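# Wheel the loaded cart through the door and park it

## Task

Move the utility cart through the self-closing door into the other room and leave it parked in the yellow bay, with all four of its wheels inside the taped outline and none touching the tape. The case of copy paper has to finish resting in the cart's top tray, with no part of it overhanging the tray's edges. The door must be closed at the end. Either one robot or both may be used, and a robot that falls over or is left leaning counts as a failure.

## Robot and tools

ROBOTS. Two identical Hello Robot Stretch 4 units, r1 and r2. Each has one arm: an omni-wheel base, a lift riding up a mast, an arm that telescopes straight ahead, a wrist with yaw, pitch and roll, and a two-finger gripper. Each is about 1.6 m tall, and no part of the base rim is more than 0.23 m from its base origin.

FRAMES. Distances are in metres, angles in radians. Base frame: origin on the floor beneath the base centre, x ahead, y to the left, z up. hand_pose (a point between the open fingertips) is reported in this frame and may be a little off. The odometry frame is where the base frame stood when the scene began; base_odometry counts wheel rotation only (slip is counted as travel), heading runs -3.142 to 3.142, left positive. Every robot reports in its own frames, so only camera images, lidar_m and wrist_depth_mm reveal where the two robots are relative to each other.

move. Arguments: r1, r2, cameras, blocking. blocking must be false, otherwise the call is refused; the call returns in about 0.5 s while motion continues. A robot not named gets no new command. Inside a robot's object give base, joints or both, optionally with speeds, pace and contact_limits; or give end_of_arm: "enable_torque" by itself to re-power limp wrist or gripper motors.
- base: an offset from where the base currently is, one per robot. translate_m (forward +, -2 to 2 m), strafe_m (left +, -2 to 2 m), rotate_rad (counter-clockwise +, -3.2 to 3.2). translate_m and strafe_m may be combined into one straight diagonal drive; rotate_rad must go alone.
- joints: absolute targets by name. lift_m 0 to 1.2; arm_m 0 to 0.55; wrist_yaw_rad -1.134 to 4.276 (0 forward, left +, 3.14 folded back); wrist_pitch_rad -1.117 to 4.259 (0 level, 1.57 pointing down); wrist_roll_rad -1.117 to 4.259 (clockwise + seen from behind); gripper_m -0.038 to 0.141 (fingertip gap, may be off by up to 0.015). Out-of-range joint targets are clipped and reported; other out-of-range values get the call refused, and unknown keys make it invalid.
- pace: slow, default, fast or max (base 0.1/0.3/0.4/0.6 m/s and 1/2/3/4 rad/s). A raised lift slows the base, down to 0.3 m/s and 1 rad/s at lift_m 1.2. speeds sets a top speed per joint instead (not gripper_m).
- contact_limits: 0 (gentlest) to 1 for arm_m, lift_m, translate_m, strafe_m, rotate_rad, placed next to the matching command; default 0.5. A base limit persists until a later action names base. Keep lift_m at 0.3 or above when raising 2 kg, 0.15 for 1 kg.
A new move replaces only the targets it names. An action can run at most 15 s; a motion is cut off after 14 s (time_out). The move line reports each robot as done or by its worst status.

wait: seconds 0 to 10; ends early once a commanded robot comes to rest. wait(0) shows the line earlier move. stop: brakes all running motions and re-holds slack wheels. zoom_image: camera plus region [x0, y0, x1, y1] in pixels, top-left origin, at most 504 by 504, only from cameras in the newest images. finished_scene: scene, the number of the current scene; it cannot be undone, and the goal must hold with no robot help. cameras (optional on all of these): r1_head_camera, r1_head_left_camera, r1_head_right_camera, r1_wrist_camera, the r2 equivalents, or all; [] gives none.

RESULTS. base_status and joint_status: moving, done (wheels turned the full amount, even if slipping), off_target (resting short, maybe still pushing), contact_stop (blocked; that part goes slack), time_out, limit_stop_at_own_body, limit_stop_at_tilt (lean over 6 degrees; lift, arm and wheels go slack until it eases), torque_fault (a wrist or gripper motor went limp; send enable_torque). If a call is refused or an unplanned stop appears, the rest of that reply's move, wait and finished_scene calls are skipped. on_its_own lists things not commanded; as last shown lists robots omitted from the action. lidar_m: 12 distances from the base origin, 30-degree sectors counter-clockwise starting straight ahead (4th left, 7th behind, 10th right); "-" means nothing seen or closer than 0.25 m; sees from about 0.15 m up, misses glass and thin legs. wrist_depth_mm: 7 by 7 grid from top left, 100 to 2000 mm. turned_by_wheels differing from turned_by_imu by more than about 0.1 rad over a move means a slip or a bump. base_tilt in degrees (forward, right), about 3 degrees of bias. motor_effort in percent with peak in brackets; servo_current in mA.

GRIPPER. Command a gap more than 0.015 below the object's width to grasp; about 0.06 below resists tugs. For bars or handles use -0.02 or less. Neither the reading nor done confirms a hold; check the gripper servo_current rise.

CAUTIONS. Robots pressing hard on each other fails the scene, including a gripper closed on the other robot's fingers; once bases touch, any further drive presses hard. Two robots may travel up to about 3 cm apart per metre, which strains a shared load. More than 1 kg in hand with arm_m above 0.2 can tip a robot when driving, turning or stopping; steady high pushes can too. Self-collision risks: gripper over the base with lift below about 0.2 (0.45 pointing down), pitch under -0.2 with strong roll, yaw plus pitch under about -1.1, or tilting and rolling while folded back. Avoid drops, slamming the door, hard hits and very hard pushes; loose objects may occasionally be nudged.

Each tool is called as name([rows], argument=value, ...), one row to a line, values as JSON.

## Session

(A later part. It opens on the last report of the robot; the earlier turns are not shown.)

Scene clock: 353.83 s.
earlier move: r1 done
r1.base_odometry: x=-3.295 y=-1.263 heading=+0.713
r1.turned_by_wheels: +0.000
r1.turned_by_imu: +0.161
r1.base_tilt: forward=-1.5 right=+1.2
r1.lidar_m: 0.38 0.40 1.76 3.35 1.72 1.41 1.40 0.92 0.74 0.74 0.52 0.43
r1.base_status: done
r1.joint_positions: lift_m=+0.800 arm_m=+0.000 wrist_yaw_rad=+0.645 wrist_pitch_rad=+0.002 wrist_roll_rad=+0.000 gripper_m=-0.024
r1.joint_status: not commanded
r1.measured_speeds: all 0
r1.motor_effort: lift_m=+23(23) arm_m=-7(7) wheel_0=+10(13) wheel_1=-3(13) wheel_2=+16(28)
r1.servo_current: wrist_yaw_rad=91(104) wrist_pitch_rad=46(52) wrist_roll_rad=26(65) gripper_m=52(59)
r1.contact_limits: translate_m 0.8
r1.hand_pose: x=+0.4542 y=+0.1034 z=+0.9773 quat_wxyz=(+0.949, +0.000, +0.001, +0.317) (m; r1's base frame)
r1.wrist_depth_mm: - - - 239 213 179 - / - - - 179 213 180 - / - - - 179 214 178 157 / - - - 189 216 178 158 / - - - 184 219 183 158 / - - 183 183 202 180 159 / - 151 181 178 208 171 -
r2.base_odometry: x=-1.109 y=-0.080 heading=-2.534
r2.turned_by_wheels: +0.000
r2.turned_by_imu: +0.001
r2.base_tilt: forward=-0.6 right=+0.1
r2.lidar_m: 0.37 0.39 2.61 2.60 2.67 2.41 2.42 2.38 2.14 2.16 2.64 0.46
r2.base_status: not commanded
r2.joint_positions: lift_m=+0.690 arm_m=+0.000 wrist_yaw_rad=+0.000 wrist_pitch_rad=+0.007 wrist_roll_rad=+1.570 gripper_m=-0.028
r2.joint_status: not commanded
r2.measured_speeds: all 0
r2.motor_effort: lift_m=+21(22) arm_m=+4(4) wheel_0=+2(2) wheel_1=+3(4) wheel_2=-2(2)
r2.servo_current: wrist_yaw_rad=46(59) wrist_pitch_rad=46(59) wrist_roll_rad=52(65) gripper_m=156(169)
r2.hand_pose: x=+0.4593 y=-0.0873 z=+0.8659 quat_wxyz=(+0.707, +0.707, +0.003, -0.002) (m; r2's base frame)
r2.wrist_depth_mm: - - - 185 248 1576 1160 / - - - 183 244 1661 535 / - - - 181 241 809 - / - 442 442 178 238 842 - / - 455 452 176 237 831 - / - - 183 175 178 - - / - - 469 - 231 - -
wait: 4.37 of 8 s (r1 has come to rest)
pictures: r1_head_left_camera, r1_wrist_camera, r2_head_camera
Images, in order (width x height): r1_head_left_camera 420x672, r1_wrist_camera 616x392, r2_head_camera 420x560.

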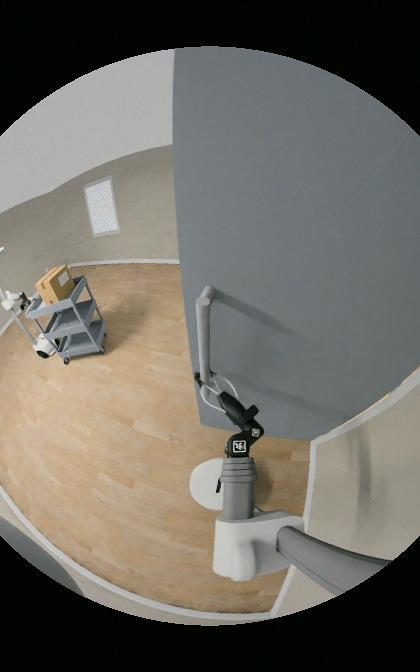

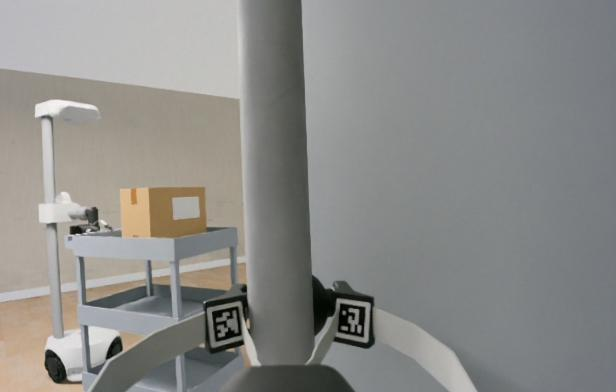

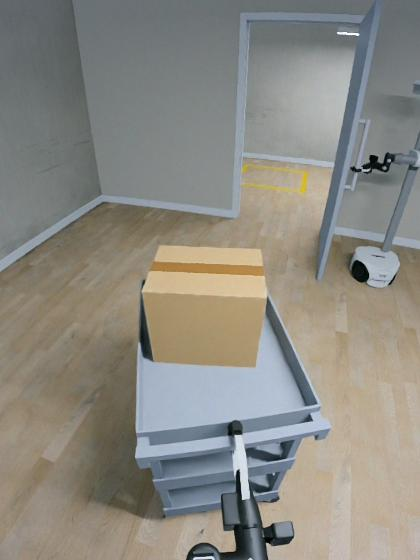

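move(r1={"base":{"translate_m":-0.1},"pace":"slow","contact_limits":{"translate_m":0.7}}, r2={"base":{"strafe_m":0.12},"pace":"slow","contact_limits":{"strafe_m":0.7}}, blocking=false, cameras=[])

wait(seconds=1.5, cameras=[])

wait(seconds=1, cameras=[])

move(r2={"base":{"rotate_rad":-0.17},"pace":"slow","contact_limits":{"rotate_rad":0.7}}, blocking=false, cameras=[])

wait(seconds=1.5, cameras=[])

move(r2={"base":{"strafe_m":0.16},"pace":"slow","contact_limits":{"strafe_m":0.7}}, blocking=false, cameras=[])

wait(seconds=3, cameras=["r2_wrist_camera","r1_head_left_camera","r2_head_camera"])

Scene clock: 373.93 s.
move: r1 moving; r2 moving
r1.base_odometry: x=-3.304 y=-1.271 heading=+0.715
r1.turned_by_wheels: +0.001
r1.turned_by_imu: +0.008
r1.base_tilt: forward=-1.6 right=+1.2
r1.lidar_m: 0.39 0.44 1.74 3.28 1.72 1.38 1.39 0.94 0.73 0.75 0.55 0.43
r1.base_status: translate_m moving
r1.joint_positions: lift_m=+0.800 arm_m=+0.000 wrist_yaw_rad=+0.645 wrist_pitch_rad=+0.002 wrist_roll_rad=+0.000 gripper_m=-0.024
r1.joint_status: not commanded
r1.measured_speeds: translate_m=-0.051 strafe_m=+0.002 rotate_rad=-0.007 lift_m=+0.000 arm_m=+0.000 wrist_yaw_rad=+0.000 wrist_pitch_rad=+0.000 wrist_roll_rad=+0.000
r1.motor_effort: lift_m=+23(23) arm_m=-7(7) wheel_0=+9(9) wheel_1=-7(7) wheel_2=+21(23)
r1.servo_current: wrist_yaw_rad=91(98) wrist_pitch_rad=39(52) wrist_roll_rad=46(65) gripper_m=59(59)
r1.contact_limits: translate_m 0.7
r1.hand_pose: x=+0.4542 y=+0.1034 z=+0.9773 quat_wxyz=(+0.949, +0.000, +0.001, +0.317) (m; r1's base frame)
r1.wrist_depth_mm: - - - 242 214 181 - / - - - 187 216 182 - / - - - 178 216 180 158 / - - - 183 219 180 - / - - - 182 220 181 160 / - - 186 182 203 182 160 / - 148 180 176 210 173 -
r2.base_odometry: x=-1.101 y=-0.091 heading=-2.535
r2.turned_by_wheels: +0.000
r2.turned_by_imu: +0.000
r2.base_tilt: forward=-0.7 right=+0.1
r2.lidar_m: 0.36 0.40 2.59 2.58 2.68 2.39 2.44 2.38 2.13 2.15 2.67 0.44
r2.base_status: strafe_m moving
r2.joint_positions: lift_m=+0.690 arm_m=+0.000 wrist_yaw_rad=+0.000 wrist_pitch_rad=+0.007 wrist_roll_rad=+1.570 gripper_m=-0.028
r2.joint_status: not commanded
r2.measured_speeds: translate_m=+0.000 strafe_m=+0.054 rotate_rad=-0.001 lift_m=+0.000 arm_m=+0.000 wrist_yaw_rad=-0.015 wrist_pitch_rad=+0.000 wrist_roll_rad=+0.000
r2.motor_effort: lift_m=+21(21) arm_m=+4(4) wheel_0=-11(13) wheel_1=+5(8) wheel_2=+0(2)
r2.servo_current: wrist_yaw_rad=59(59) wrist_pitch_rad=52(52) wrist_roll_rad=52(59) gripper_m=150(163)
r2.contact_limits: strafe_m 0.7
r2.hand_pose: x=+0.4592 y=-0.0875 z=+0.8659 quat_wxyz=(+0.707, +0.707, +0.002, -0.003) (m; r2's base frame)
r2.wrist_depth_mm: - - - 186 249 1537 1160 / - - - 183 245 1756 525 / - - - 180 242 809 - / - 442 442 179 238 831 - / - 452 452 176 236 - - / - - 183 174 178 - - / - - 466 - 229 - -
pictures: none
No camera images: "cameras" was empty.

Scene clock: 375.43 s.
earlier move: r1 moving; r2 moving
r1.base_odometry: x=-3.370 y=-1.328 heading=+0.715
r1.turned_by_wheels: +0.000
r1.turned_by_imu: +0.009
r1.base_tilt: forward=-1.6 right=+1.2
r1.lidar_m: 0.40 0.41 1.85 3.05 1.59 1.34 1.31 0.87 0.73 0.72 0.59 0.46
r1.base_status: translate_m moving
r1.joint_positions: lift_m=+0.800 arm_m=+0.000 wrist_yaw_rad=+0.645 wrist_pitch_rad=+0.002 wrist_roll_rad=+0.000 gripper_m=-0.024
r1.joint_status: not commanded
r1.measured_speeds: translate_m=-0.001 strafe_m=+0.000 rotate_rad=+0.000 lift_m=+0.000 arm_m=+0.000 wrist_yaw_rad=+0.000 wrist_pitch_rad=+0.000 wrist_roll_rad=+0.000
r1.motor_effort: lift_m=+23(23) arm_m=-7(7) wheel_0=+12(12) wheel_1=-4(9) wheel_2=+16(23)
r1.servo_current: wrist_yaw_rad=72(104) wrist_pitch_rad=39(52) wrist_roll_rad=52(65) gripper_m=52(59)
r1.contact_limits: translate_m 0.7
r1.hand_pose: x=+0.4542 y=+0.1034 z=+0.9773 quat_wxyz=(+0.949, +0.000, +0.001, +0.317) (m; r1's base frame)
r1.wrist_depth_mm: - - - 182 214 184 - / - - - 181 215 181 162 / - - - 241 216 182 163 / - - 1863 243 217 183 164 / - - 1708 189 220 183 165 / - - 184 183 204 185 165 / - 153 182 178 210 177 165
r2.base_odometry: x=-1.041 y=-0.178 heading=-2.535
r2.turned_by_wheels: +0.000
r2.turned_by_imu: -0.001
r2.base_tilt: forward=-0.7 right=+0.1
r2.lidar_m: 0.39 0.42 2.47 2.49 2.62 2.37 2.39 2.49 2.25 2.28 2.79 0.41
r2.base_status: strafe_m moving
r2.joint_positions: lift_m=+0.690 arm_m=+0.000 wrist_yaw_rad=-0.007 wrist_pitch_rad=+0.005 wrist_roll_rad=+1.570 gripper_m=-0.029
r2.joint_status: not commanded
r2.measured_speeds: translate_m=+0.000 strafe_m=+0.009 rotate_rad=+0.000 lift_m=+0.000 arm_m=+0.000 wrist_yaw_rad=+0.000 wrist_pitch_rad=+0.000 wrist_roll_rad=+0.000
r2.motor_effort: lift_m=+21(22) arm_m=+4(4) wheel_0=-8(18) wheel_1=+3(9) wheel_2=-5(5)
r2.servo_current: wrist_yaw_rad=46(72) wrist_pitch_rad=46(52) wrist_roll_rad=46(59) gripper_m=104(163)
r2.contact_limits: strafe_m 0.7
r2.hand_pose: x=+0.4586 y=-0.0895 z=+0.8664 quat_wxyz=(+0.707, +0.707, -0.001, -0.004) (m; r2's base frame)
r2.wrist_depth_mm: - - - 161 221 1576 1182 / - - - 162 221 788 - / - - 424 163 222 809 - / - 439 433 163 224 831 - / - - 449 164 224 831 - / - - 183 165 179 - - / - - 488 - 227 1499 -
wait: 1.50 s; no rest
pictures: none
No camera images: "cameras" was empty.

Scene clock: 375.70 s.
earlier move: r1 done; r2 moving
r1.base_odometry: x=-3.370 y=-1.328 heading=+0.715
r1.turned_by_wheels: +0.000
r1.turned_by_imu: +0.000
r1.base_tilt: forward=-1.6 right=+1.3
r1.lidar_m: 0.40 0.39 1.84 3.04 1.61 1.32 1.31 0.90 0.74 0.72 0.58 0.46
r1.base_status: done
r1.joint_positions: lift_m=+0.800 arm_m=+0.000 wrist_yaw_rad=+0.645 wrist_pitch_rad=+0.002 wrist_roll_rad=+0.000 gripper_m=-0.024
r1.joint_status: not commanded
r1.measured_speeds: all 0
r1.motor_effort: lift_m=+23(23) arm_m=-7(7) wheel_0=+12(12) wheel_1=-4(9) wheel_2=+16(23)
r1.servo_current: wrist_yaw_rad=91(104) wrist_pitch_rad=46(52) wrist_roll_rad=59(65) gripper_m=52(59)
r1.contact_limits: translate_m 0.7
r1.hand_pose: x=+0.4542 y=+0.1034 z=+0.9773 quat_wxyz=(+0.949, +0.000, +0.001, +0.317) (m; r1's base frame)
r1.wrist_depth_mm: - - - 182 214 183 - / - - - 181 215 181 162 / - - - 242 216 182 163 / - - 1863 243 217 183 164 / - - 1708 189 220 184 164 / - - 185 183 204 185 165 / - 153 182 178 210 177 165
r2.base_odometry: x=-1.041 y=-0.178 heading=-2.535
r2.turned_by_wheels: +0.000
r2.turned_by_imu: +0.000
r2.base_tilt: forward=-0.7 right=+0.0
r2.lidar_m: 0.39 0.43 2.48 2.47 2.63 2.33 2.38 2.48 2.25 2.27 2.77 0.42
r2.base_status: strafe_m moving
r2.joint_positions: lift_m=+0.690 arm_m=+0.000 wrist_yaw_rad=-0.007 wrist_pitch_rad=+0.005 wrist_roll_rad=+1.570 gripper_m=-0.029
r2.joint_status: not commanded
r2.measured_speeds: all 0
r2.motor_effort: lift_m=+21(22) arm_m=+4(4) wheel_0=-6(18) wheel_1=+4(9) wheel_2=-4(5)
r2.servo_current: wrist_yaw_rad=59(72) wrist_pitch_rad=39(52) wrist_roll_rad=46(59) gripper_m=104(163)
r2.contact_limits: strafe_m 0.7
r2.hand_pose: x=+0.4586 y=-0.0895 z=+0.8664 quat_wxyz=(+0.707, +0.707, -0.001, -0.004) (m; r2's base frame)
r2.wrist_depth_mm: - - - 161 220 1618 1229 / - - - 162 222 809 - / - - 424 163 223 820 - / - 445 433 163 224 809 - / - - 452 164 224 820 - / - - 184 165 179 - - / - - 488 - 225 1499 -
wait: 0.27 of 1 s (r1 has come to rest)
pictures: none
No camera images: "cameras" was empty.

Scene clock: 376.20 s.
earlier move: r2 done
move: r2 moving
r1: as last shown
r1.lidar_m: 0.38 0.39 1.81 3.02 1.59 1.33 1.30 0.91 0.73 0.71 0.61 0.46
r1.motor_effort: lift_m=+23(23) arm_m=-7(7) wheel_0=+12(12) wheel_1=-4(4) wheel_2=+16(16)
r1.servo_current: wrist_yaw_rad=91(91) wrist_pitch_rad=52(52) wrist_roll_rad=65(65) gripper_m=52(59)
r1.contact_limits: translate_m 0.7
r1.wrist_depth_mm: - - - 182 213 183 - / - - - 181 216 180 162 / - - - 241 216 182 163 / - - 1921 243 217 183 163 / - - 1808 189 220 183 165 / - - 185 184 204 185 165 / - 153 182 178 211 177 165
r2.base_odometry: x=-1.041 y=-0.178 heading=-2.650
r2.turned_by_wheels: -0.116
r2.turned_by_imu: -0.112
r2.base_tilt: forward=-0.6 right=+0.1
r2.lidar_m: 0.36 0.39 2.52 2.48 2.80 2.37 2.37 2.68 2.25 2.25 2.56 0.43
r2.base_status: rotate_rad moving
r2.joint_positions: lift_m=+0.690 arm_m=+0.000 wrist_yaw_rad=+0.011 wrist_pitch_rad=+0.005 wrist_roll_rad=+1.570 gripper_m=-0.029
r2.joint_status: not commanded
r2.measured_speeds: translate_m=+0.000 strafe_m=+0.001 rotate_rad=-0.343 lift_m=+0.000 arm_m=+0.000 wrist_yaw_rad=+0.024 wrist_pitch_rad=+0.000 wrist_roll_rad=+0.000
r2.motor_effort: lift_m=+21(22) arm_m=+3(4) wheel_0=+13(13) wheel_1=+6(10) wheel_2=+15(15)
r2.servo_current: wrist_yaw_rad=65(65) wrist_pitch_rad=46(52) wrist_roll_rad=46(59) gripper_m=104(111)
r2.contact_limits: rotate_rad 0.7
r2.hand_pose: x=+0.4603 y=-0.0842 z=+0.8664 quat_wxyz=(+0.707, +0.707, +0.006, +0.002) (m; r2's base frame)
r2.wrist_depth_mm: - - - 172 234 1661 1160 / - - - - 232 1708 564 / - - - 170 229 778 - / - 439 433 169 229 - - / - 449 445 167 226 842 - / - - 186 167 180 - - / - - 473 - 224 - -
pictures: none
No camera images: "cameras" was empty.

Scene clock: 376.80 s.
earlier move: r2 done
r1.base_odometry: x=-3.370 y=-1.328 heading=+0.715
r1.turned_by_wheels: +0.000
r1.turned_by_imu: +0.000
r1.base_tilt: forward=-1.6 right=+1.2
r1.lidar_m: 0.40 0.41 1.85 3.04 1.61 1.32 1.31 0.92 0.74 0.73 0.58 0.45
r1.base_status: not commanded
r1.joint_positions: lift_m=+0.800 arm_m=+0.000 wrist_yaw_rad=+0.645 wrist_pitch_rad=+0.002 wrist_roll_rad=+0.000 gripper_m=-0.024
r1.joint_status: not commanded
r1.measured_speeds: all 0
r1.motor_effort: lift_m=+23(23) arm_m=-7(7) wheel_0=+12(12) wheel_1=-4(4) wheel_2=+16(16)
r1.servo_current: wrist_yaw_rad=72(91) wrist_pitch_rad=39(52) wrist_roll_rad=39(72) gripper_m=46(65)
r1.contact_limits: translate_m 0.7
r1.hand_pose: x=+0.4542 y=+0.1034 z=+0.9773 quat_wxyz=(+0.949, +0.000, +0.001, +0.317) (m; r1's base frame)
r1.wrist_depth_mm: - - - 182 213 183 - / - - - 182 214 180 162 / - - - 241 216 182 163 / - - 1863 243 217 183 164 / - - 1808 189 219 184 165 / - - 184 184 204 185 165 / - 153 182 178 210 177 165
r2.base_odometry: x=-1.041 y=-0.178 heading=-2.703
r2.turned_by_wheels: -0.053
r2.turned_by_imu: -0.051
r2.base_tilt: forward=-0.7 right=+0.1
r2.lidar_m: 0.36 0.35 2.51 2.46 2.79 2.37 2.35 2.65 2.26 2.25 2.53 0.44
r2.base_status: done
r2.joint_positions: lift_m=+0.690 arm_m=+0.000 wrist_yaw_rad=+0.010 wrist_pitch_rad=+0.005 wrist_roll_rad=+1.570 gripper_m=-0.029
r2.joint_status: not commanded
r2.measured_speeds: all 0
r2.motor_effort: lift_m=+21(22) arm_m=-4(4) wheel_0=+7(13) wheel_1=+6(10) wheel_2=+9(16)
r2.servo_current: wrist_yaw_rad=59(78) wrist_pitch_rad=46(52) wrist_roll_rad=46(72) gripper_m=104(111)
r2.contact_limits: rotate_rad 0.7
r2.hand_pose: x=+0.4602 y=-0.0845 z=+0.8665 quat_wxyz=(+0.707, +0.707, +0.005, +0.002) (m; r2's base frame)
r2.wrist_depth_mm: - - - 193 259 1397 1078 / - - - 188 251 1708 1182 / - - - 182 245 1618 - / - - 439 179 238 - - / - 442 442 174 232 798 - / - - 187 169 180 - - / - 449 449 - 220 - -
wait: 0.60 of 1.5 s (r2 has come to rest)
pictures: none
No camera images: "cameras" was empty.

Scene clock: 377.30 s.
move: r2 moving
r1: as last shown
r1.lidar_m: 0.39 0.40 1.86 3.03 1.61 1.33 1.30 0.88 0.73 0.72 0.60 0.45
r1.motor_effort: lift_m=+23(23) arm_m=-7(7) wheel_0=+11(12) wheel_1=-4(4) wheel_2=+16(16)
r1.servo_current: wrist_yaw_rad=78(98) wrist_pitch_rad=39(59) wrist_roll_rad=59(72) gripper_m=52(59)
r1.contact_limits: translate_m 0.7
r1.wrist_depth_mm: - - - 182 213 183 - / - - - 181 214 181 163 / - - - 240 216 182 163 / - - 1921 242 218 183 164 / - - 1863 189 219 183 164 / - - 184 184 204 185 165 / - 153 181 178 210 178 165
r2.base_odometry: x=-1.035 y=-0.191 heading=-2.703
r2.turned_by_wheels: +0.000
r2.turned_by_imu: +0.000
r2.base_tilt: forward=-0.7 right=+0.1
r2.lidar_m: 0.34 0.34 2.49 2.46 2.76 2.37 2.37 2.67 2.29 2.26 2.53 0.44
r2.base_status: strafe_m moving
r2.joint_positions: lift_m=+0.690 arm_m=+0.000 wrist_yaw_rad=+0.003 wrist_pitch_rad=+0.005 wrist_roll_rad=+1.570 gripper_m=-0.029
r2.joint_status: not commanded
r2.measured_speeds: translate_m=-0.001 strafe_m=+0.056 rotate_rad=+0.003 lift_m=+0.000 arm_m=+0.000 wrist_yaw_rad=-0.012 wrist_pitch_rad=+0.000 wrist_roll_rad=+0.000
r2.motor_effort: lift_m=+21(22) arm_m=-4(4) wheel_0=-8(9) wheel_1=+8(10) wheel_2=+1(7)
r2.servo_current: wrist_yaw_rad=46(78) wrist_pitch_rad=52(52) wrist_roll_rad=52(52) gripper_m=104(117)
r2.contact_limits: strafe_m 0.7
r2.hand_pose: x=+0.4596 y=-0.0865 z=+0.8665 quat_wxyz=(+0.707, +0.707, +0.003, -0.001) (m; r2's base frame)
r2.wrist_depth_mm: - - - 197 263 1397 1060 / - - - 191 253 1708 1182 / - - - 185 246 1618 - / - - 445 180 239 - - / - 445 442 175 232 798 - / - - 187 167 180 - - / - 449 445 - 220 - -
pictures: none
No camera images: "cameras" was empty.

Scene clock: 379.53 s.
earlier move: r2 done
r1.base_odometry: x=-3.370 y=-1.328 heading=+0.715
r1.turned_by_wheels: +0.000
r1.turned_by_imu: +0.000
r1.base_tilt: forward=-1.6 right=+1.2
r1.lidar_m: 0.41 0.41 1.85 3.04 1.59 1.32 1.30 0.92 0.71 0.73 0.60 0.44
r1.base_status: not commanded
r1.joint_positions: lift_m=+0.800 arm_m=+0.000 wrist_yaw_rad=+0.645 wrist_pitch_rad=+0.002 wrist_roll_rad=+0.000 gripper_m=-0.024
r1.joint_status: not commanded
r1.measured_speeds: all 0
r1.motor_effort: lift_m=+23(23) arm_m=-7(7) wheel_0=+11(12) wheel_1=-4(4) wheel_2=+16(16)
r1.servo_current: wrist_yaw_rad=85(104) wrist_pitch_rad=46(59) wrist_roll_rad=46(72) gripper_m=59(65)
r1.contact_limits: translate_m 0.7
r1.hand_pose: x=+0.4542 y=+0.1034 z=+0.9773 quat_wxyz=(+0.949, +0.000, +0.001, +0.317) (m; r1's base frame)
r1.wrist_depth_mm: - - - 182 213 183 - / - - - 182 214 180 162 / - - - 241 216 183 163 / - - 1863 244 218 183 164 / - - 1863 189 220 183 165 / - - 183 183 204 185 165 / - 152 182 178 211 177 166
r2.base_odometry: x=-0.973 y=-0.323 heading=-2.703
r2.turned_by_wheels: -0.001
r2.turned_by_imu: -0.002
r2.base_tilt: forward=-0.7 right=+0.1
r2.lidar_m: 0.36 0.39 2.35 2.30 2.62 2.35 2.33 2.61 2.42 2.41 2.70 0.41
r2.base_status: done
r2.joint_positions: lift_m=+0.690 arm_m=+0.000 wrist_yaw_rad=-0.010 wrist_pitch_rad=+0.003 wrist_roll_rad=+1.570 gripper_m=-0.029
r2.joint_status: not commanded
r2.measured_speeds: all 0
r2.motor_effort: lift_m=+21(22) arm_m=-4(4) wheel_0=-7(15) wheel_1=+3(10) wheel_2=-2(7)
r2.servo_current: wrist_yaw_rad=52(78) wrist_pitch_rad=39(52) wrist_roll_rad=33(59) gripper_m=98(117)
r2.contact_limits: strafe_m 0.7
r2.hand_pose: x=+0.4584 y=-0.0904 z=+0.8669 quat_wxyz=(+0.707, +0.707, -0.003, -0.005) (m; r2's base frame)
r2.wrist_depth_mm: - - - 167 226 1661 1205 / - - - 167 226 1537 - / - - 424 166 225 798 - / - 439 436 166 226 820 - / - - 449 166 225 831 - / - - 186 166 181 - - / - - 480 - 225 1618 -
wait: 2.23 of 3 s (r2 has come to rest)
pictures: r1_head_left_camera, r2_head_camera, r2_wrist_camera
Images, in order (width x height): r1_head_left_camera 420x672, r2_head_camera 420x560, r2_wrist_camera 616x392.

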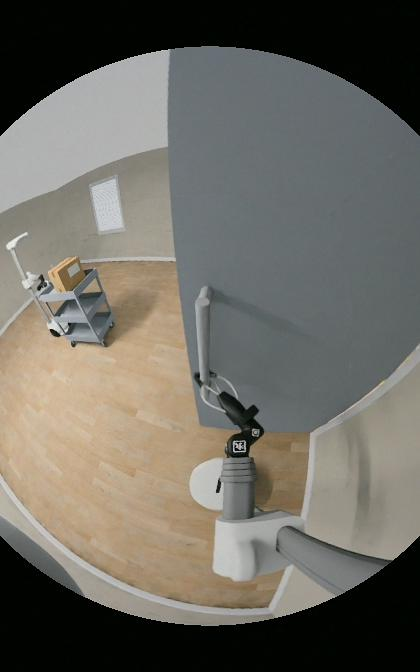

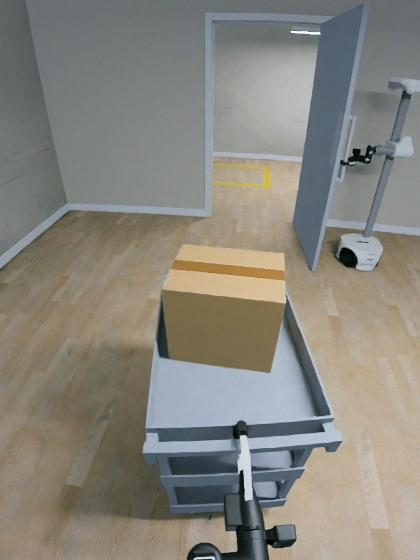

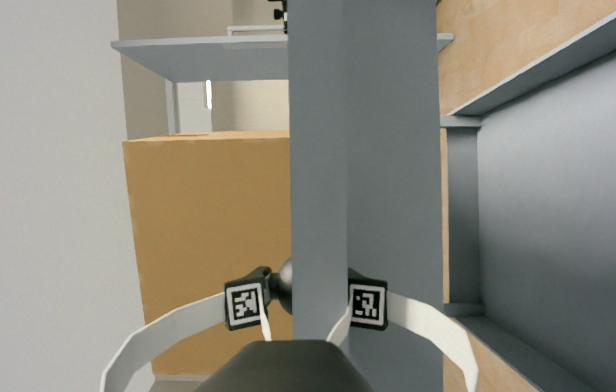

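move(r2={"base":{"rotate_rad":-0.17},"pace":"slow","contact_limits":{"rotate_rad":0.7}}, blocking=false, cameras=[])

wait(seconds=1.5, cameras=[])

move(r2={"base":{"strafe_m":0.15},"pace":"slow","contact_limits":{"strafe_m":0.7}}, blocking=false, cameras=[])

wait(seconds=3, cameras=["r2_wrist_camera","r2_head_camera"])

Scene clock: 390.77 s.
move: r2 moving
r1: as last shown
r1.lidar_m: 0.39 0.40 1.87 3.03 1.61 1.33 1.30 0.88 0.74 0.71 0.58 0.47
r1.motor_effort: lift_m=+23(23) arm_m=-7(7) wheel_0=+12(12) wheel_1=-4(4) wheel_2=+16(16)
r1.servo_current: wrist_yaw_rad=78(98) wrist_pitch_rad=33(46) wrist_roll_rad=46(52) gripper_m=52(59)
r1.contact_limits: translate_m 0.7
r1.wrist_depth_mm: - - - 183 213 183 - / - - - 181 213 180 162 / - - - 240 216 182 163 / - - 1921 244 217 183 164 / - - 1808 189 219 184 165 / - - 184 183 204 185 165 / - 153 182 178 209 177 166
r2.base_odometry: x=-0.973 y=-0.323 heading=-2.819
r2.turned_by_wheels: -0.116
r2.turned_by_imu: -0.112
r2.base_tilt: forward=-0.6 right=+0.1
r2.lidar_m: 0.37 0.38 2.35 2.32 2.47 2.41 2.32 2.52 2.46 2.41 2.57 0.44
r2.base_status: rotate_rad moving
r2.joint_positions: lift_m=+0.690 arm_m=+0.000 wrist_yaw_rad=+0.009 wrist_pitch_rad=+0.003 wrist_roll_rad=+1.570 gripper_m=-0.029
r2.joint_status: not commanded
r2.measured_speeds: translate_m=+0.001 strafe_m=+0.001 rotate_rad=-0.340 lift_m=+0.000 arm_m=+0.000 wrist_yaw_rad=+0.026 wrist_pitch_rad=+0.000 wrist_roll_rad=+0.000
r2.motor_effort: lift_m=+21(22) arm_m=-4(4) wheel_0=+8(14) wheel_1=+6(9) wheel_2=+13(13)
r2.servo_current: wrist_yaw_rad=52(65) wrist_pitch_rad=39(46) wrist_roll_rad=59(59) gripper_m=104(104)
r2.contact_limits: rotate_rad 0.7
r2.hand_pose: x=+0.4601 y=-0.0849 z=+0.8669 quat_wxyz=(+0.707, +0.707, +0.004, +0.002) (m; r2's base frame)
r2.wrist_depth_mm: - - - 180 242 1708 1160 / - - - 178 238 1708 535 / - - - 176 236 788 - / - 442 436 174 233 - - / - 452 449 172 230 809 - / - - 188 170 181 - - / - - 466 - 225 - -
pictures: none
No camera images: "cameras" was empty.

Scene clock: 391.37 s.
earlier move: r2 done
r1.base_odometry: x=-3.370 y=-1.328 heading=+0.715
r1.turned_by_wheels: +0.000
r1.turned_by_imu: +0.000
r1.base_tilt: forward=-1.6 right=+1.3
r1.lidar_m: 0.38 0.41 1.86 3.04 1.56 1.31 1.32 0.92 0.74 0.72 0.59 0.44
r1.base_status: not commanded
r1.joint_positions: lift_m=+0.800 arm_m=+0.000 wrist_yaw_rad=+0.645 wrist_pitch_rad=+0.002 wrist_roll_rad=+0.000 gripper_m=-0.024
r1.joint_status: not commanded
r1.measured_speeds: all 0
r1.motor_effort: lift_m=+23(23) arm_m=-7(7) wheel_0=+11(12) wheel_1=-4(4) wheel_2=+16(16)
r1.servo_current: wrist_yaw_rad=78(104) wrist_pitch_rad=33(46) wrist_roll_rad=26(59) gripper_m=59(59)
r1.contact_limits: translate_m 0.7
r1.hand_pose: x=+0.4542 y=+0.1034 z=+0.9773 quat_wxyz=(+0.949, +0.000, +0.001, +0.317) (m; r1's base frame)
r1.wrist_depth_mm: - - - 182 214 183 - / - - - 181 215 181 163 / - - - 241 217 182 163 / - - 1921 244 219 183 164 / - - 1756 189 220 184 164 / - - 183 183 204 184 165 / - 152 182 178 210 177 166
r2.base_odometry: x=-0.973 y=-0.323 heading=-2.872
r2.turned_by_wheels: -0.053
r2.turned_by_imu: -0.051
r2.base_tilt: forward=-0.7 right=+0.1
r2.lidar_m: 0.33 0.37 2.43 2.32 2.44 2.44 2.33 2.44 2.48 2.40 2.52 0.43
r2.base_status: done
r2.joint_positions: lift_m=+0.690 arm_m=+0.000 wrist_yaw_rad=+0.009 wrist_pitch_rad=+0.003 wrist_roll_rad=+1.570 gripper_m=-0.029
r2.joint_status: not commanded
r2.measured_speeds: all 0
r2.motor_effort: lift_m=+21(22) arm_m=-3(4) wheel_0=+6(14) wheel_1=+4(9) wheel_2=+8(15)
r2.servo_current: wrist_yaw_rad=59(65) wrist_pitch_rad=39(46) wrist_roll_rad=39(65) gripper_m=104(104)
r2.contact_limits: rotate_rad 0.7
r2.hand_pose: x=+0.4601 y=-0.0848 z=+0.8669 quat_wxyz=(+0.707, +0.707, +0.004, +0.002) (m; r2's base frame)
r2.wrist_depth_mm: - - - 201 268 1397 1060 / - - - 192 256 1708 1182 / - - - 187 248 1576 - / - - 445 181 241 - - / - 442 445 176 234 - - / - - 188 170 180 - - / - 449 445 - 220 - -
wait: 0.60 of 1.5 s (r2 has come to rest)
pictures: none
No camera images: "cameras" was empty.

Scene clock: 391.87 s.
move: r2 moving
r1: as last shown
r1.base_tilt: forward=-1.6 right=+1.2
r1.lidar_m: 0.39 0.39 1.89 3.04 1.55 1.31 1.32 0.89 0.73 0.72 0.62 0.45
r1.servo_current: wrist_yaw_rad=91(98) wrist_pitch_rad=39(46) wrist_roll_rad=39(65) gripper_m=52(59)
r1.contact_limits: translate_m 0.7
r1.wrist_depth_mm: - - - 182 214 183 - / - - - 181 214 181 162 / - - - 241 216 182 163 / - - 1863 243 218 183 164 / - - 1756 189 220 184 164 / - - 184 183 204 185 165 / - 153 182 178 211 177 166
r2.base_odometry: x=-0.969 y=-0.337 heading=-2.872
r2.turned_by_wheels: +0.000
r2.turned_by_imu: +0.000
r2.base_tilt: forward=-0.7 right=+0.1
r2.lidar_m: 0.35 0.35 2.43 2.30 2.42 2.42 2.32 2.45 2.53 2.41 2.53 0.47
r2.base_status: strafe_m moving
r2.joint_positions: lift_m=+0.690 arm_m=+0.000 wrist_yaw_rad=+0.003 wrist_pitch_rad=+0.003 wrist_roll_rad=+1.570 gripper_m=-0.029
r2.joint_status: not commanded
r2.measured_speeds: translate_m=+0.000 strafe_m=+0.055 rotate_rad=+0.000 lift_m=+0.000 arm_m=+0.000 wrist_yaw_rad=-0.018 wrist_pitch_rad=+0.000 wrist_roll_rad=+0.000
r2.motor_effort: lift_m=+21(22) arm_m=-4(4) wheel_0=-6(7) wheel_1=+7(9) wheel_2=+1(7)
r2.servo_current: wrist_yaw_rad=52(65) wrist_pitch_rad=39(46) wrist_roll_rad=46(59) gripper_m=98(104)
r2.contact_limits: strafe_m 0.7
r2.hand_pose: x=+0.4596 y=-0.0865 z=+0.8669 quat_wxyz=(+0.707, +0.707, +0.002, +0.000) (m; r2's base frame)
r2.wrist_depth_mm: - - - 203 268 1397 300 / - - - 194 258 1708 1205 / - - - 189 249 1576 - / - - 442 181 240 - - / - 442 445 176 233 - - / - - 188 169 181 - - / - 449 442 - 220 - -
pictures: none
No camera images: "cameras" was empty.

Scene clock: 394.00 s.
earlier move: r2 done
r1.base_odometry: x=-3.370 y=-1.328 heading=+0.715
r1.turned_by_wheels: +0.000
r1.turned_by_imu: +0.000
r1.base_tilt: forward=-1.6 right=+1.2
r1.lidar_m: 0.39 0.36 1.87 3.06 1.59 1.32 1.31 0.90 0.73 0.72 0.59 0.46
r1.base_status: not commanded
r1.joint_positions: lift_m=+0.800 arm_m=+0.000 wrist_yaw_rad=+0.645 wrist_pitch_rad=+0.002 wrist_roll_rad=+0.000 gripper_m=-0.024
r1.joint_status: not commanded
r1.measured_speeds: all 0
r1.motor_effort: lift_m=+23(23) arm_m=-7(7) wheel_0=+11(12) wheel_1=-4(4) wheel_2=+16(16)
r1.servo_current: wrist_yaw_rad=98(104) wrist_pitch_rad=39(59) wrist_roll_rad=52(65) gripper_m=52(59)
r1.contact_limits: translate_m 0.7
r1.hand_pose: x=+0.4542 y=+0.1034 z=+0.9773 quat_wxyz=(+0.949, +0.000, +0.001, +0.317) (m; r1's base frame)
r1.wrist_depth_mm: - - - 183 213 183 - / - - - 181 215 180 162 / - - - 241 216 182 163 / - - 1863 243 217 183 164 / - - 1863 189 220 183 165 / - - 186 184 204 185 165 / - 153 182 178 211 177 165
r2.base_odometry: x=-0.933 y=-0.467 heading=-2.872
r2.turned_by_wheels: -0.001
r2.turned_by_imu: -0.001
r2.base_tilt: forward=-0.7 right=+0.0
r2.lidar_m: 0.35 0.39 2.27 2.18 2.26 2.43 2.34 2.42 2.63 2.54 2.68 0.45
r2.base_status: done
r2.joint_positions: lift_m=+0.690 arm_m=+0.000 wrist_yaw_rad=-0.010 wrist_pitch_rad=+0.003 wrist_roll_rad=+1.570 gripper_m=-0.029
r2.joint_status: not commanded
r2.measured_speeds: all 0
r2.motor_effort: lift_m=+21(22) arm_m=-3(4) wheel_0=-7(13) wheel_1=+3(9) wheel_2=-4(7)
r2.servo_current: wrist_yaw_rad=59(78) wrist_pitch_rad=39(46) wrist_roll_rad=59(65) gripper_m=98(104)
r2.contact_limits: strafe_m 0.7
r2.hand_pose: x=+0.4584 y=-0.0902 z=+0.8669 quat_wxyz=(+0.707, +0.707, -0.002, -0.005) (m; r2's base frame)
r2.wrist_depth_mm: - - - 175 236 1618 1182 / - - - - 234 1576 559 / - - - 171 232 798 - / - 439 436 169 229 820 - / - - 445 168 226 820 - / - - 186 166 181 - - / - - 469 - 222 - -
wait: 2.13 of 3 s (r2 has come to rest)
pictures: r2_head_camera, r2_wrist_camera
Images, in order (width x height): r2_head_camera 420x560, r2_wrist_camera 616x392.

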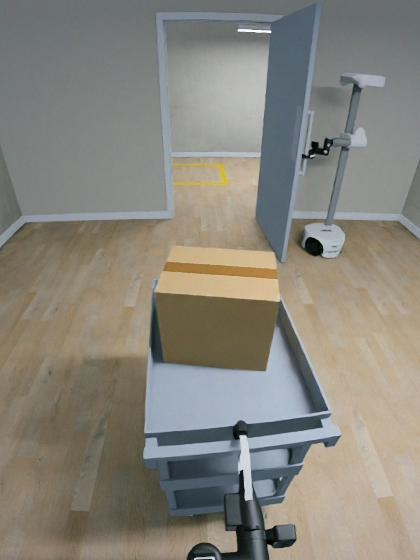

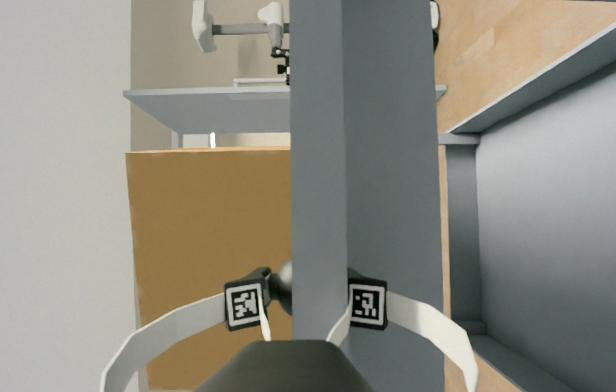

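move(r2={"base":{"translate_m":1.35},"pace":"slow","contact_limits":{"translate_m":0.7}}, blocking=false, cameras=[])

wait(seconds=10, cameras=["r2_head_camera"])

wait(seconds=6, cameras=["r2_wrist_camera","r2_head_camera","r2_head_left_camera"])

Scene clock: 417.77 s.
move: r2 moving
r1: as last shown
r1.lidar_m: 0.39 0.41 1.89 3.04 1.60 1.32 1.29 0.92 0.71 0.70 0.60 0.45
r1.servo_current: wrist_yaw_rad=91(104) wrist_pitch_rad=39(46) wrist_roll_rad=52(52) gripper_m=52(59)
r1.contact_limits: translate_m 0.7
r1.wrist_depth_mm: - - - 182 213 183 - / - - - 181 215 181 163 / - - - 241 216 182 163 / - - 1921 243 218 183 164 / - - 1808 189 220 183 165 / - - 186 184 204 185 165 / - 153 182 177 211 177 166
r2.base_odometry: x=-0.945 y=-0.470 heading=-2.873
r2.turned_by_wheels: +0.000
r2.turned_by_imu: +0.000
r2.base_tilt: forward=-0.8 right=+0.1
r2.lidar_m: 0.38 0.42 2.27 2.17 2.27 2.44 2.33 2.45 2.64 2.56 2.69 0.43
r2.base_status: translate_m moving
r2.joint_positions: lift_m=+0.690 arm_m=+0.000 wrist_yaw_rad=-0.010 wrist_pitch_rad=+0.003 wrist_roll_rad=+1.570 gripper_m=-0.029
r2.joint_status: not commanded
r2.measured_speeds: translate_m=+0.048 strafe_m=+0.000 rotate_rad=-0.001 lift_m=+0.000 arm_m=+0.000 wrist_yaw_rad=+0.000 wrist_pitch_rad=+0.000 wrist_roll_rad=+0.000
r2.motor_effort: lift_m=+21(21) arm_m=+4(5) wheel_0=+4(8) wheel_1=+7(8) wheel_2=-17(18)
r2.servo_current: wrist_yaw_rad=59(72) wrist_pitch_rad=39(46) wrist_roll_rad=46(59) gripper_m=98(98)
r2.contact_limits: translate_m 0.7
r2.hand_pose: x=+0.4584 y=-0.0902 z=+0.8670 quat_wxyz=(+0.707, +0.707, -0.002, -0.005) (m; r2's base frame)
r2.wrist_depth_mm: - - - 174 236 1618 1182 / - - - - 233 1618 564 / - - - 171 231 809 - / - 442 436 169 229 831 - / - - 449 167 226 820 - / - - 186 166 180 - - / - - 469 - 222 - -
pictures: none
No camera images: "cameras" was empty.

Scene clock: 427.77 s.
earlier move: r2 moving
r1.base_odometry: x=-3.370 y=-1.328 heading=+0.715
r1.turned_by_wheels: +0.000
r1.turned_by_imu: -0.001
r1.base_tilt: forward=-1.6 right=+1.2
r1.lidar_m: 0.38 0.39 1.92 3.04 1.59 1.32 1.30 0.87 0.73 0.72 0.61 0.47
r1.base_status: not commanded
r1.joint_positions: lift_m=+0.800 arm_m=+0.000 wrist_yaw_rad=+0.645 wrist_pitch_rad=+0.002 wrist_roll_rad=+0.000 gripper_m=-0.024
r1.joint_status: not commanded
r1.measured_speeds: all 0
r1.motor_effort: lift_m=+23(23) arm_m=-7(7) wheel_0=+12(12) wheel_1=-4(4) wheel_2=+16(16)
r1.servo_current: wrist_yaw_rad=85(111) wrist_pitch_rad=39(52) wrist_roll_rad=52(72) gripper_m=59(65)
r1.contact_limits: translate_m 0.7
r1.hand_pose: x=+0.4542 y=+0.1034 z=+0.9773 quat_wxyz=(+0.949, +0.000, +0.001, +0.317) (m; r1's base frame)
r1.wrist_depth_mm: - - - 182 213 183 - / - - - 181 214 180 162 / - - - 241 216 182 163 / - - 1921 243 218 183 164 / - - - 189 220 184 165 / - - 185 183 204 185 165 / - 153 1756 178 209 177 166
r2.base_odometry: x=-1.897 y=-0.734 heading=-2.872
r2.turned_by_wheels: +0.001
r2.turned_by_imu: +0.006
r2.base_tilt: forward=-0.7 right=+0.1
r2.lidar_m: 0.25 0.27 2.25 2.14 2.28 3.17 3.40 3.49 2.67 2.58 2.72 0.49
r2.base_status: translate_m moving
r2.joint_positions: lift_m=+0.690 arm_m=+0.000 wrist_yaw_rad=+0.001 wrist_pitch_rad=+0.003 wrist_roll_rad=+1.570 gripper_m=-0.029
r2.joint_status: not commanded
r2.measured_speeds: translate_m=+0.099 strafe_m=-0.001 rotate_rad=+0.007 lift_m=+0.000 arm_m=+0.000 wrist_yaw_rad=+0.000 wrist_pitch_rad=+0.000 wrist_roll_rad=+0.000
r2.motor_effort: lift_m=+21(21) arm_m=+4(5) wheel_0=+6(15) wheel_1=+7(8) wheel_2=-9(18)
r2.servo_current: wrist_yaw_rad=39(78) wrist_pitch_rad=46(52) wrist_roll_rad=46(65) gripper_m=91(98)
r2.contact_limits: translate_m 0.7
r2.hand_pose: x=+0.4594 y=-0.0870 z=+0.8670 quat_wxyz=(+0.707, +0.707, +0.002, -0.001) (m; r2's base frame)
r2.wrist_depth_mm: - - - - - 1499 1182 / - - - 314 - 1708 1182 / - - - 314 357 368 368 / - - - 212 286 1756 500 / - - - 189 251 1756 - / - - 186 167 180 683 - / - 397 399 - 201 - -
wait: 10.00 s; no rest
pictures: r2_head_camera
Images, in order (width x height): r2_head_camera 420x560.

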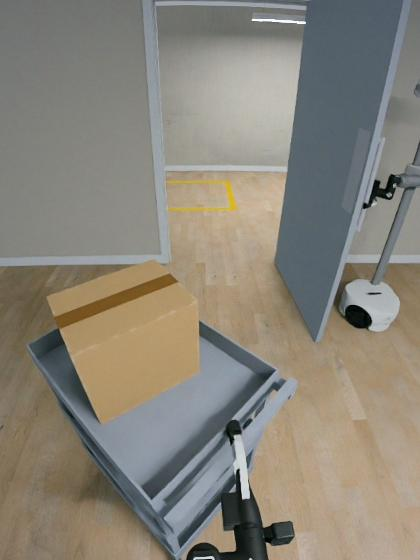

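Scene clock: 432.10 s.
earlier move: r2 time_out
r1.base_odometry: x=-3.370 y=-1.328 heading=+0.715
r1.turned_by_wheels: +0.000
r1.turned_by_imu: +0.000
r1.base_tilt: forward=-1.6 right=+1.3
r1.lidar_m: 0.39 0.41 5.08 3.04 1.60 1.31 1.32 0.92 0.72 0.72 0.60 0.43
r1.base_status: not commanded
r1.joint_positions: lift_m=+0.800 arm_m=+0.000 wrist_yaw_rad=+0.645 wrist_pitch_rad=+0.002 wrist_roll_rad=+0.000 gripper_m=-0.024
r1.joint_status: not commanded
r1.measured_speeds: all 0
r1.motor_effort: lift_m=+23(23) arm_m=-7(7) wheel_0=+12(12) wheel_1=-4(4) wheel_2=+16(16)
r1.servo_current: wrist_yaw_rad=85(111) wrist_pitch_rad=46(52) wrist_roll_rad=39(72) gripper_m=52(65)
r1.contact_limits: translate_m 0.7
r1.hand_pose: x=+0.4542 y=+0.1034 z=+0.9773 quat_wxyz=(+0.949, +0.000, +0.001, +0.317) (m; r1's base frame)
r1.wrist_depth_mm: - - - 182 214 183 - / - - - 181 216 180 162 / - - - 241 216 182 163 / - - - 242 218 182 164 / - - - 189 220 184 164 / - - 186 184 204 185 165 / - 153 - 177 211 177 165
r2.base_odometry: x=-2.235 y=-0.827 heading=-2.871
r2.turned_by_wheels: +0.001
r2.turned_by_imu: +0.003
r2.base_tilt: forward=-0.7 right=+0.1
r2.lidar_m: 0.26 0.25 0.72 2.15 2.28 3.13 3.76 3.59 2.66 2.58 1.68 0.51
r2.base_status: translate_m time_out (by the wheels' count: +1.351 of +1.350)
r2.joint_positions: lift_m=+0.690 arm_m=+0.000 wrist_yaw_rad=+0.006 wrist_pitch_rad=+0.003 wrist_roll_rad=+1.570 gripper_m=-0.029
r2.joint_status: not commanded
r2.measured_speeds: all 0
r2.motor_effort: lift_m=+21(21) arm_m=+4(5) wheel_0=+0(15) wheel_1=+0(8) wheel_2=+0(18)
r2.servo_current: wrist_yaw_rad=59(78) wrist_pitch_rad=39(52) wrist_roll_rad=52(65) gripper_m=91(98)
r2.contact_limits: translate_m 0.7
r2.hand_pose: x=+0.4598 y=-0.0857 z=+0.8670 quat_wxyz=(+0.707, +0.707, +0.003, +0.001) (m; r2's base frame)
r2.wrist_depth_mm: - - - - - 1430 1160 / 1863 - - - - 1661 1160 / - - - 357 - 1576 1138 / - - - 319 368 1499 427 / - - - 183 271 1708 488 / - - 183 157 180 1618 535 / - - 392 - 196 - -
wait: 4.33 of 6 s (r2 has come to rest)
pictures: r2_head_camera, r2_head_left_camera, r2_wrist_camera
Images, in order (width x height): r2_head_camera 420x560, r2_head_left_camera 420x672, r2_wrist_camera 616x392.

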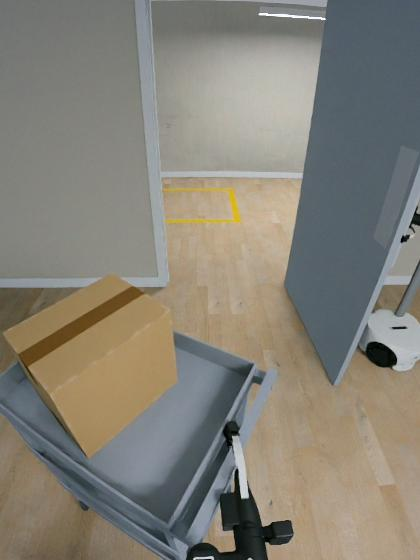

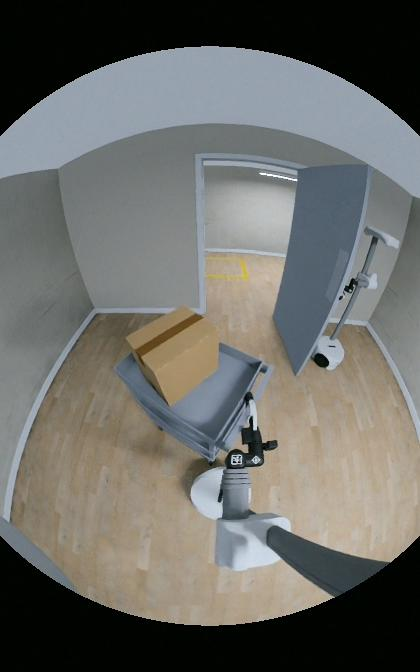

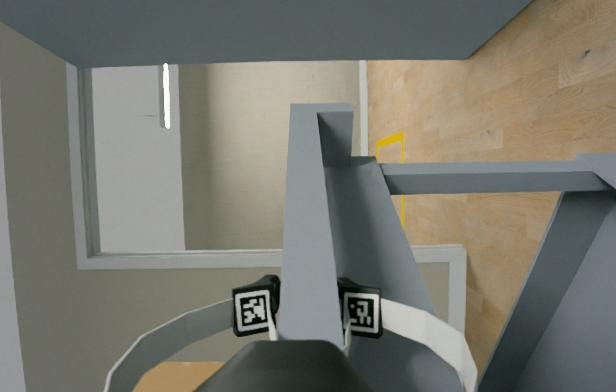

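move(r2={"base":{"translate_m":-0.85},"pace":"slow","contact_limits":{"translate_m":0.7}}, blocking=false, cameras=[])

wait(seconds=10, cameras=["r2_wrist_camera","r2_head_camera"])

Scene clock: 438.97 s.
move: r2 moving
r1: as last shown
r1.lidar_m: 0.40 0.39 5.05 3.06 1.62 1.32 1.32 0.91 0.73 0.72 0.59 0.45
r1.motor_effort: lift_m=+23(23) arm_m=-7(7) wheel_0=+11(12) wheel_1=-4(4) wheel_2=+16(16)
r1.servo_current: wrist_yaw_rad=78(91) wrist_pitch_rad=39(46) wrist_roll_rad=59(65) gripper_m=52(65)
r1.contact_limits: translate_m 0.7
r1.wrist_depth_mm: - - - 182 213 183 - / - - - 181 215 180 162 / - - - 241 216 182 163 / - - - 243 218 183 164 / - - - 189 219 184 164 / - - 185 184 203 185 165 / - 153 - 178 210 177 166
r2.base_odometry: x=-2.223 y=-0.824 heading=-2.871
r2.turned_by_wheels: +0.000
r2.turned_by_imu: +0.001
r2.base_tilt: forward=-0.7 right=+0.1
r2.lidar_m: 0.25 0.25 0.75 2.16 2.30 3.14 3.74 3.62 2.66 2.58 1.68 0.51
r2.base_status: translate_m moving
r2.joint_positions: lift_m=+0.690 arm_m=+0.000 wrist_yaw_rad=+0.006 wrist_pitch_rad=+0.003 wrist_roll_rad=+1.570 gripper_m=-0.029
r2.joint_status: not commanded
r2.measured_speeds: translate_m=-0.048 strafe_m=+0.000 rotate_rad=+0.000 lift_m=+0.000 arm_m=+0.000 wrist_yaw_rad=+0.000 wrist_pitch_rad=+0.000 wrist_roll_rad=+0.000
r2.motor_effort: lift_m=+21(21) arm_m=+4(5) wheel_0=+0(5) wheel_1=-5(6) wheel_2=+13(14)
r2.servo_current: wrist_yaw_rad=59(59) wrist_pitch_rad=46(52) wrist_roll_rad=46(59) gripper_m=91(91)
r2.contact_limits: translate_m 0.7
r2.hand_pose: x=+0.4598 y=-0.0856 z=+0.8670 quat_wxyz=(+0.707, +0.707, +0.003, +0.001) (m; r2's base frame)
r2.wrist_depth_mm: - - - - - 1464 1160 / 1863 - - - - 1708 1160 / - - - 357 - 1537 1138 / - - - 315 366 1499 392 / - - - 189 270 1708 492 / - - 183 153 181 1576 535 / - - - - 195 - -
pictures: none
No camera images: "cameras" was empty.

Scene clock: 448.23 s.
earlier move: r2 done
r1.base_odometry: x=-3.370 y=-1.328 heading=+0.715
r1.turned_by_wheels: +0.000
r1.turned_by_imu: -0.001
r1.base_tilt: forward=-1.6 right=+1.3
r1.lidar_m: 0.41 0.39 1.69 3.05 1.61 1.32 1.32 0.92 0.75 0.73 0.58 0.44
r1.base_status: not commanded
r1.joint_positions: lift_m=+0.800 arm_m=+0.000 wrist_yaw_rad=+0.645 wrist_pitch_rad=+0.002 wrist_roll_rad=+0.000 gripper_m=-0.024
r1.joint_status: not commanded
r1.measured_speeds: all 0
r1.motor_effort: lift_m=+23(23) arm_m=-7(7) wheel_0=+12(12) wheel_1=-3(4) wheel_2=+16(16)
r1.servo_current: wrist_yaw_rad=91(104) wrist_pitch_rad=46(52) wrist_roll_rad=46(65) gripper_m=52(65)
r1.contact_limits: translate_m 0.7
r1.hand_pose: x=+0.4542 y=+0.1034 z=+0.9773 quat_wxyz=(+0.949, +0.000, +0.001, +0.317) (m; r1's base frame)
r1.wrist_depth_mm: - - - 182 213 183 - / - - - 181 215 180 162 / - - - 240 216 182 163 / - - 1708 244 217 183 164 / - - 1464 189 219 184 164 / - - 185 184 204 185 165 / - 153 178 178 211 177 165
r2.base_odometry: x=-1.416 y=-0.599 heading=-2.871
r2.turned_by_wheels: +0.000
r2.turned_by_imu: +0.004
r2.base_tilt: forward=-0.7 right=+0.1
r2.lidar_m: 0.39 0.41 2.26 2.19 2.25 2.92 2.83 2.98 2.67 2.58 2.72 0.40
r2.base_status: done
r2.joint_positions: lift_m=+0.690 arm_m=+0.000 wrist_yaw_rad=+0.006 wrist_pitch_rad=+0.003 wrist_roll_rad=+1.570 gripper_m=-0.029
r2.joint_status: not commanded
r2.measured_speeds: all 0
r2.motor_effort: lift_m=+21(21) arm_m=+4(5) wheel_0=-3(11) wheel_1=-4(8) wheel_2=+7(16)
r2.servo_current: wrist_yaw_rad=46(78) wrist_pitch_rad=46(52) wrist_roll_rad=59(65) gripper_m=91(98)
r2.contact_limits: translate_m 0.7
r2.hand_pose: x=+0.4598 y=-0.0856 z=+0.8670 quat_wxyz=(+0.707, +0.707, +0.003, +0.001) (m; r2's base frame)
r2.wrist_depth_mm: - - - 161 220 1576 1160 / - - - 164 221 768 - / - - 427 166 225 - - / - 442 436 168 228 820 - / - 469 459 171 231 831 - / - - 185 173 178 - - / - - 504 - 238 1576 -
wait: 9.27 of 10 s (r2 has come to rest)
pictures: r2_head_camera, r2_wrist_camera
Images, in order (width x height): r2_head_camera 420x560, r2_wrist_camera 616x392.

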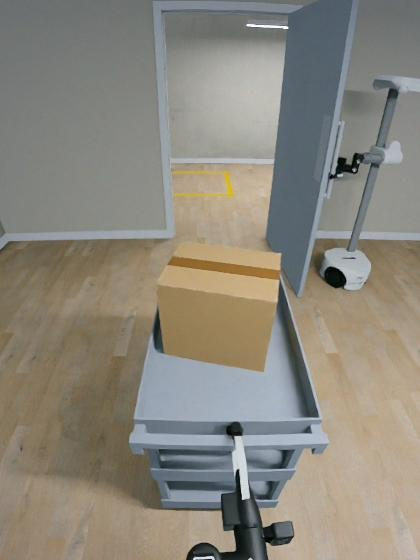

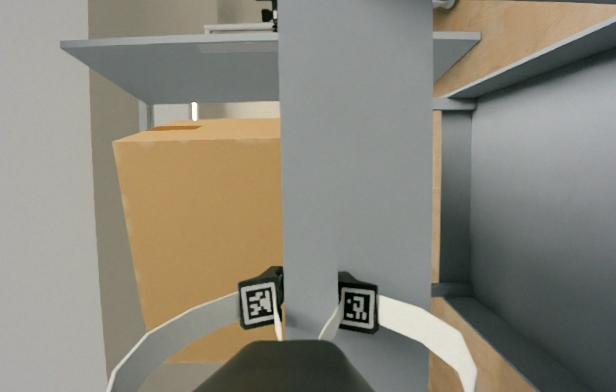

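move(r2={"base":{"translate_m":0.4},"pace":"slow","contact_limits":{"translate_m":0.7}}, blocking=false, cameras=[])

wait(seconds=6, cameras=["r2_wrist_camera","r2_head_camera"])

Scene clock: 452.53 s.
move: r2 moving
r1: as last shown
r1.turned_by_imu: +0.000
r1.base_tilt: forward=-1.6 right=+1.2
r1.lidar_m: 0.39 0.41 1.70 3.02 1.60 1.30 1.31 0.90 0.74 0.72 0.54 0.45
r1.motor_effort: lift_m=+23(23) arm_m=-7(7) wheel_0=+12(12) wheel_1=-4(4) wheel_2=+16(16)
r1.servo_current: wrist_yaw_rad=78(98) wrist_pitch_rad=39(52) wrist_roll_rad=39(59) gripper_m=59(59)
r1.contact_limits: translate_m 0.7
r1.wrist_depth_mm: - - - 182 213 183 - / - - - 181 214 181 162 / - - - 242 216 182 163 / - - 1661 243 217 183 164 / - - 1464 189 219 184 165 / - - 184 184 204 185 165 / - 153 179 178 211 176 165
r2.base_odometry: x=-1.428 y=-0.603 heading=-2.871
r2.turned_by_wheels: +0.000
r2.turned_by_imu: +0.001
r2.base_tilt: forward=-0.8 right=+0.1
r2.lidar_m: 0.40 0.41 2.27 2.19 2.26 2.94 2.86 2.98 2.68 2.57 2.67 0.40
r2.base_status: translate_m moving
r2.joint_positions: lift_m=+0.690 arm_m=+0.000 wrist_yaw_rad=+0.001 wrist_pitch_rad=+0.003 wrist_roll_rad=+1.570 gripper_m=-0.029
r2.joint_status: not commanded
r2.measured_speeds: translate_m=+0.049 strafe_m=+0.001 rotate_rad=+0.000 lift_m=+0.000 arm_m=+0.000 wrist_yaw_rad=-0.007 wrist_pitch_rad=+0.000 wrist_roll_rad=+0.000
r2.motor_effort: lift_m=+21(21) arm_m=+4(5) wheel_0=+11(11) wheel_1=+8(8) wheel_2=-13(14)
r2.servo_current: wrist_yaw_rad=46(59) wrist_pitch_rad=39(46) wrist_roll_rad=46(59) gripper_m=91(98)
r2.contact_limits: translate_m 0.7
r2.hand_pose: x=+0.4594 y=-0.0871 z=+0.8670 quat_wxyz=(+0.707, +0.707, +0.002, -0.001) (m; r2's base frame)
r2.wrist_depth_mm: - - - 162 221 1537 1182 / - - - 163 223 1397 - / - - 459 166 225 - - / - 442 439 167 228 - - / - - 455 170 230 842 - / - - 185 171 181 - - / - - 500 - 236 1618 -
pictures: none
No camera images: "cameras" was empty.

Scene clock: 457.33 s.
earlier move: r2 done
r1.base_odometry: x=-3.370 y=-1.328 heading=+0.715
r1.turned_by_wheels: +0.000
r1.turned_by_imu: +0.000
r1.base_tilt: forward=-1.5 right=+1.2
r1.lidar_m: 0.39 0.39 1.59 3.04 1.59 1.30 1.31 0.90 0.71 0.72 0.58 0.44
r1.base_status: not commanded
r1.joint_positions: lift_m=+0.800 arm_m=+0.000 wrist_yaw_rad=+0.645 wrist_pitch_rad=+0.002 wrist_roll_rad=+0.000 gripper_m=-0.024
r1.joint_status: not commanded
r1.measured_speeds: all 0
r1.motor_effort: lift_m=+23(23) arm_m=-7(7) wheel_0=+12(12) wheel_1=-4(4) wheel_2=+16(16)
r1.servo_current: wrist_yaw_rad=72(104) wrist_pitch_rad=46(52) wrist_roll_rad=33(72) gripper_m=52(65)
r1.contact_limits: translate_m 0.7
r1.hand_pose: x=+0.4542 y=+0.1034 z=+0.9773 quat_wxyz=(+0.949, +0.000, +0.001, +0.317) (m; r1's base frame)
r1.wrist_depth_mm: - - - 182 213 183 - / - - - 181 214 180 162 / - - - 241 216 182 163 / - - 1921 243 217 183 163 / - - 1756 189 219 184 165 / - - 185 184 203 184 165 / - 153 181 178 211 177 165
r2.base_odometry: x=-1.801 y=-0.706 heading=-2.871
r2.turned_by_wheels: +0.000
r2.turned_by_imu: -0.001
r2.base_tilt: forward=-0.6 right=+0.0
r2.lidar_m: 0.43 2.71 2.23 2.18 2.30 3.20 3.29 3.39 2.67 2.57 2.72 0.38
r2.base_status: done
r2.joint_positions: lift_m=+0.690 arm_m=+0.000 wrist_yaw_rad=-0.005 wrist_pitch_rad=+0.003 wrist_roll_rad=+1.570 gripper_m=-0.029
r2.joint_status: not commanded
r2.measured_speeds: all 0
r2.motor_effort: lift_m=+21(21) arm_m=+4(5) wheel_0=+3(15) wheel_1=+5(9) wheel_2=-10(15)
r2.servo_current: wrist_yaw_rad=52(65) wrist_pitch_rad=46(52) wrist_roll_rad=46(59) gripper_m=85(98)
r2.contact_limits: translate_m 0.7
r2.hand_pose: x=+0.4588 y=-0.0888 z=+0.8670 quat_wxyz=(+0.707, +0.707, +0.000, -0.003) (m; r2's base frame)
r2.wrist_depth_mm: - 389 413 112 167 - - / - 373 373 121 179 - - / - 421 415 130 191 - - / - - 469 141 207 - - / - - 535 153 225 1863 - / - - 186 167 179 1576 500 / - - - - - 1756 1205
wait: 4.80 of 6 s (r2 has come to rest)
pictures: r2_head_camera, r2_wrist_camera
Images, in order (width x height): r2_head_camera 420x560, r2_wrist_camera 616x392.

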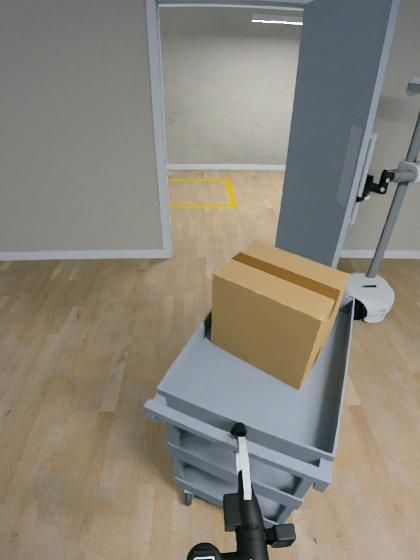

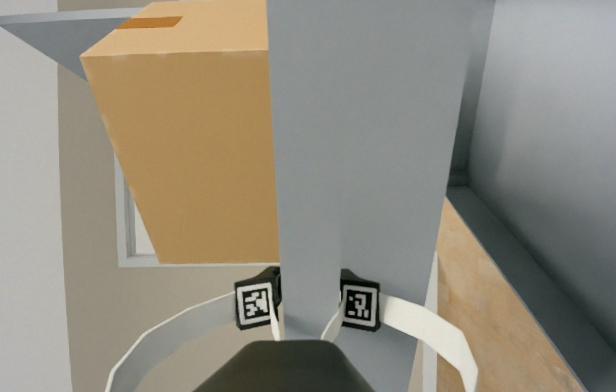

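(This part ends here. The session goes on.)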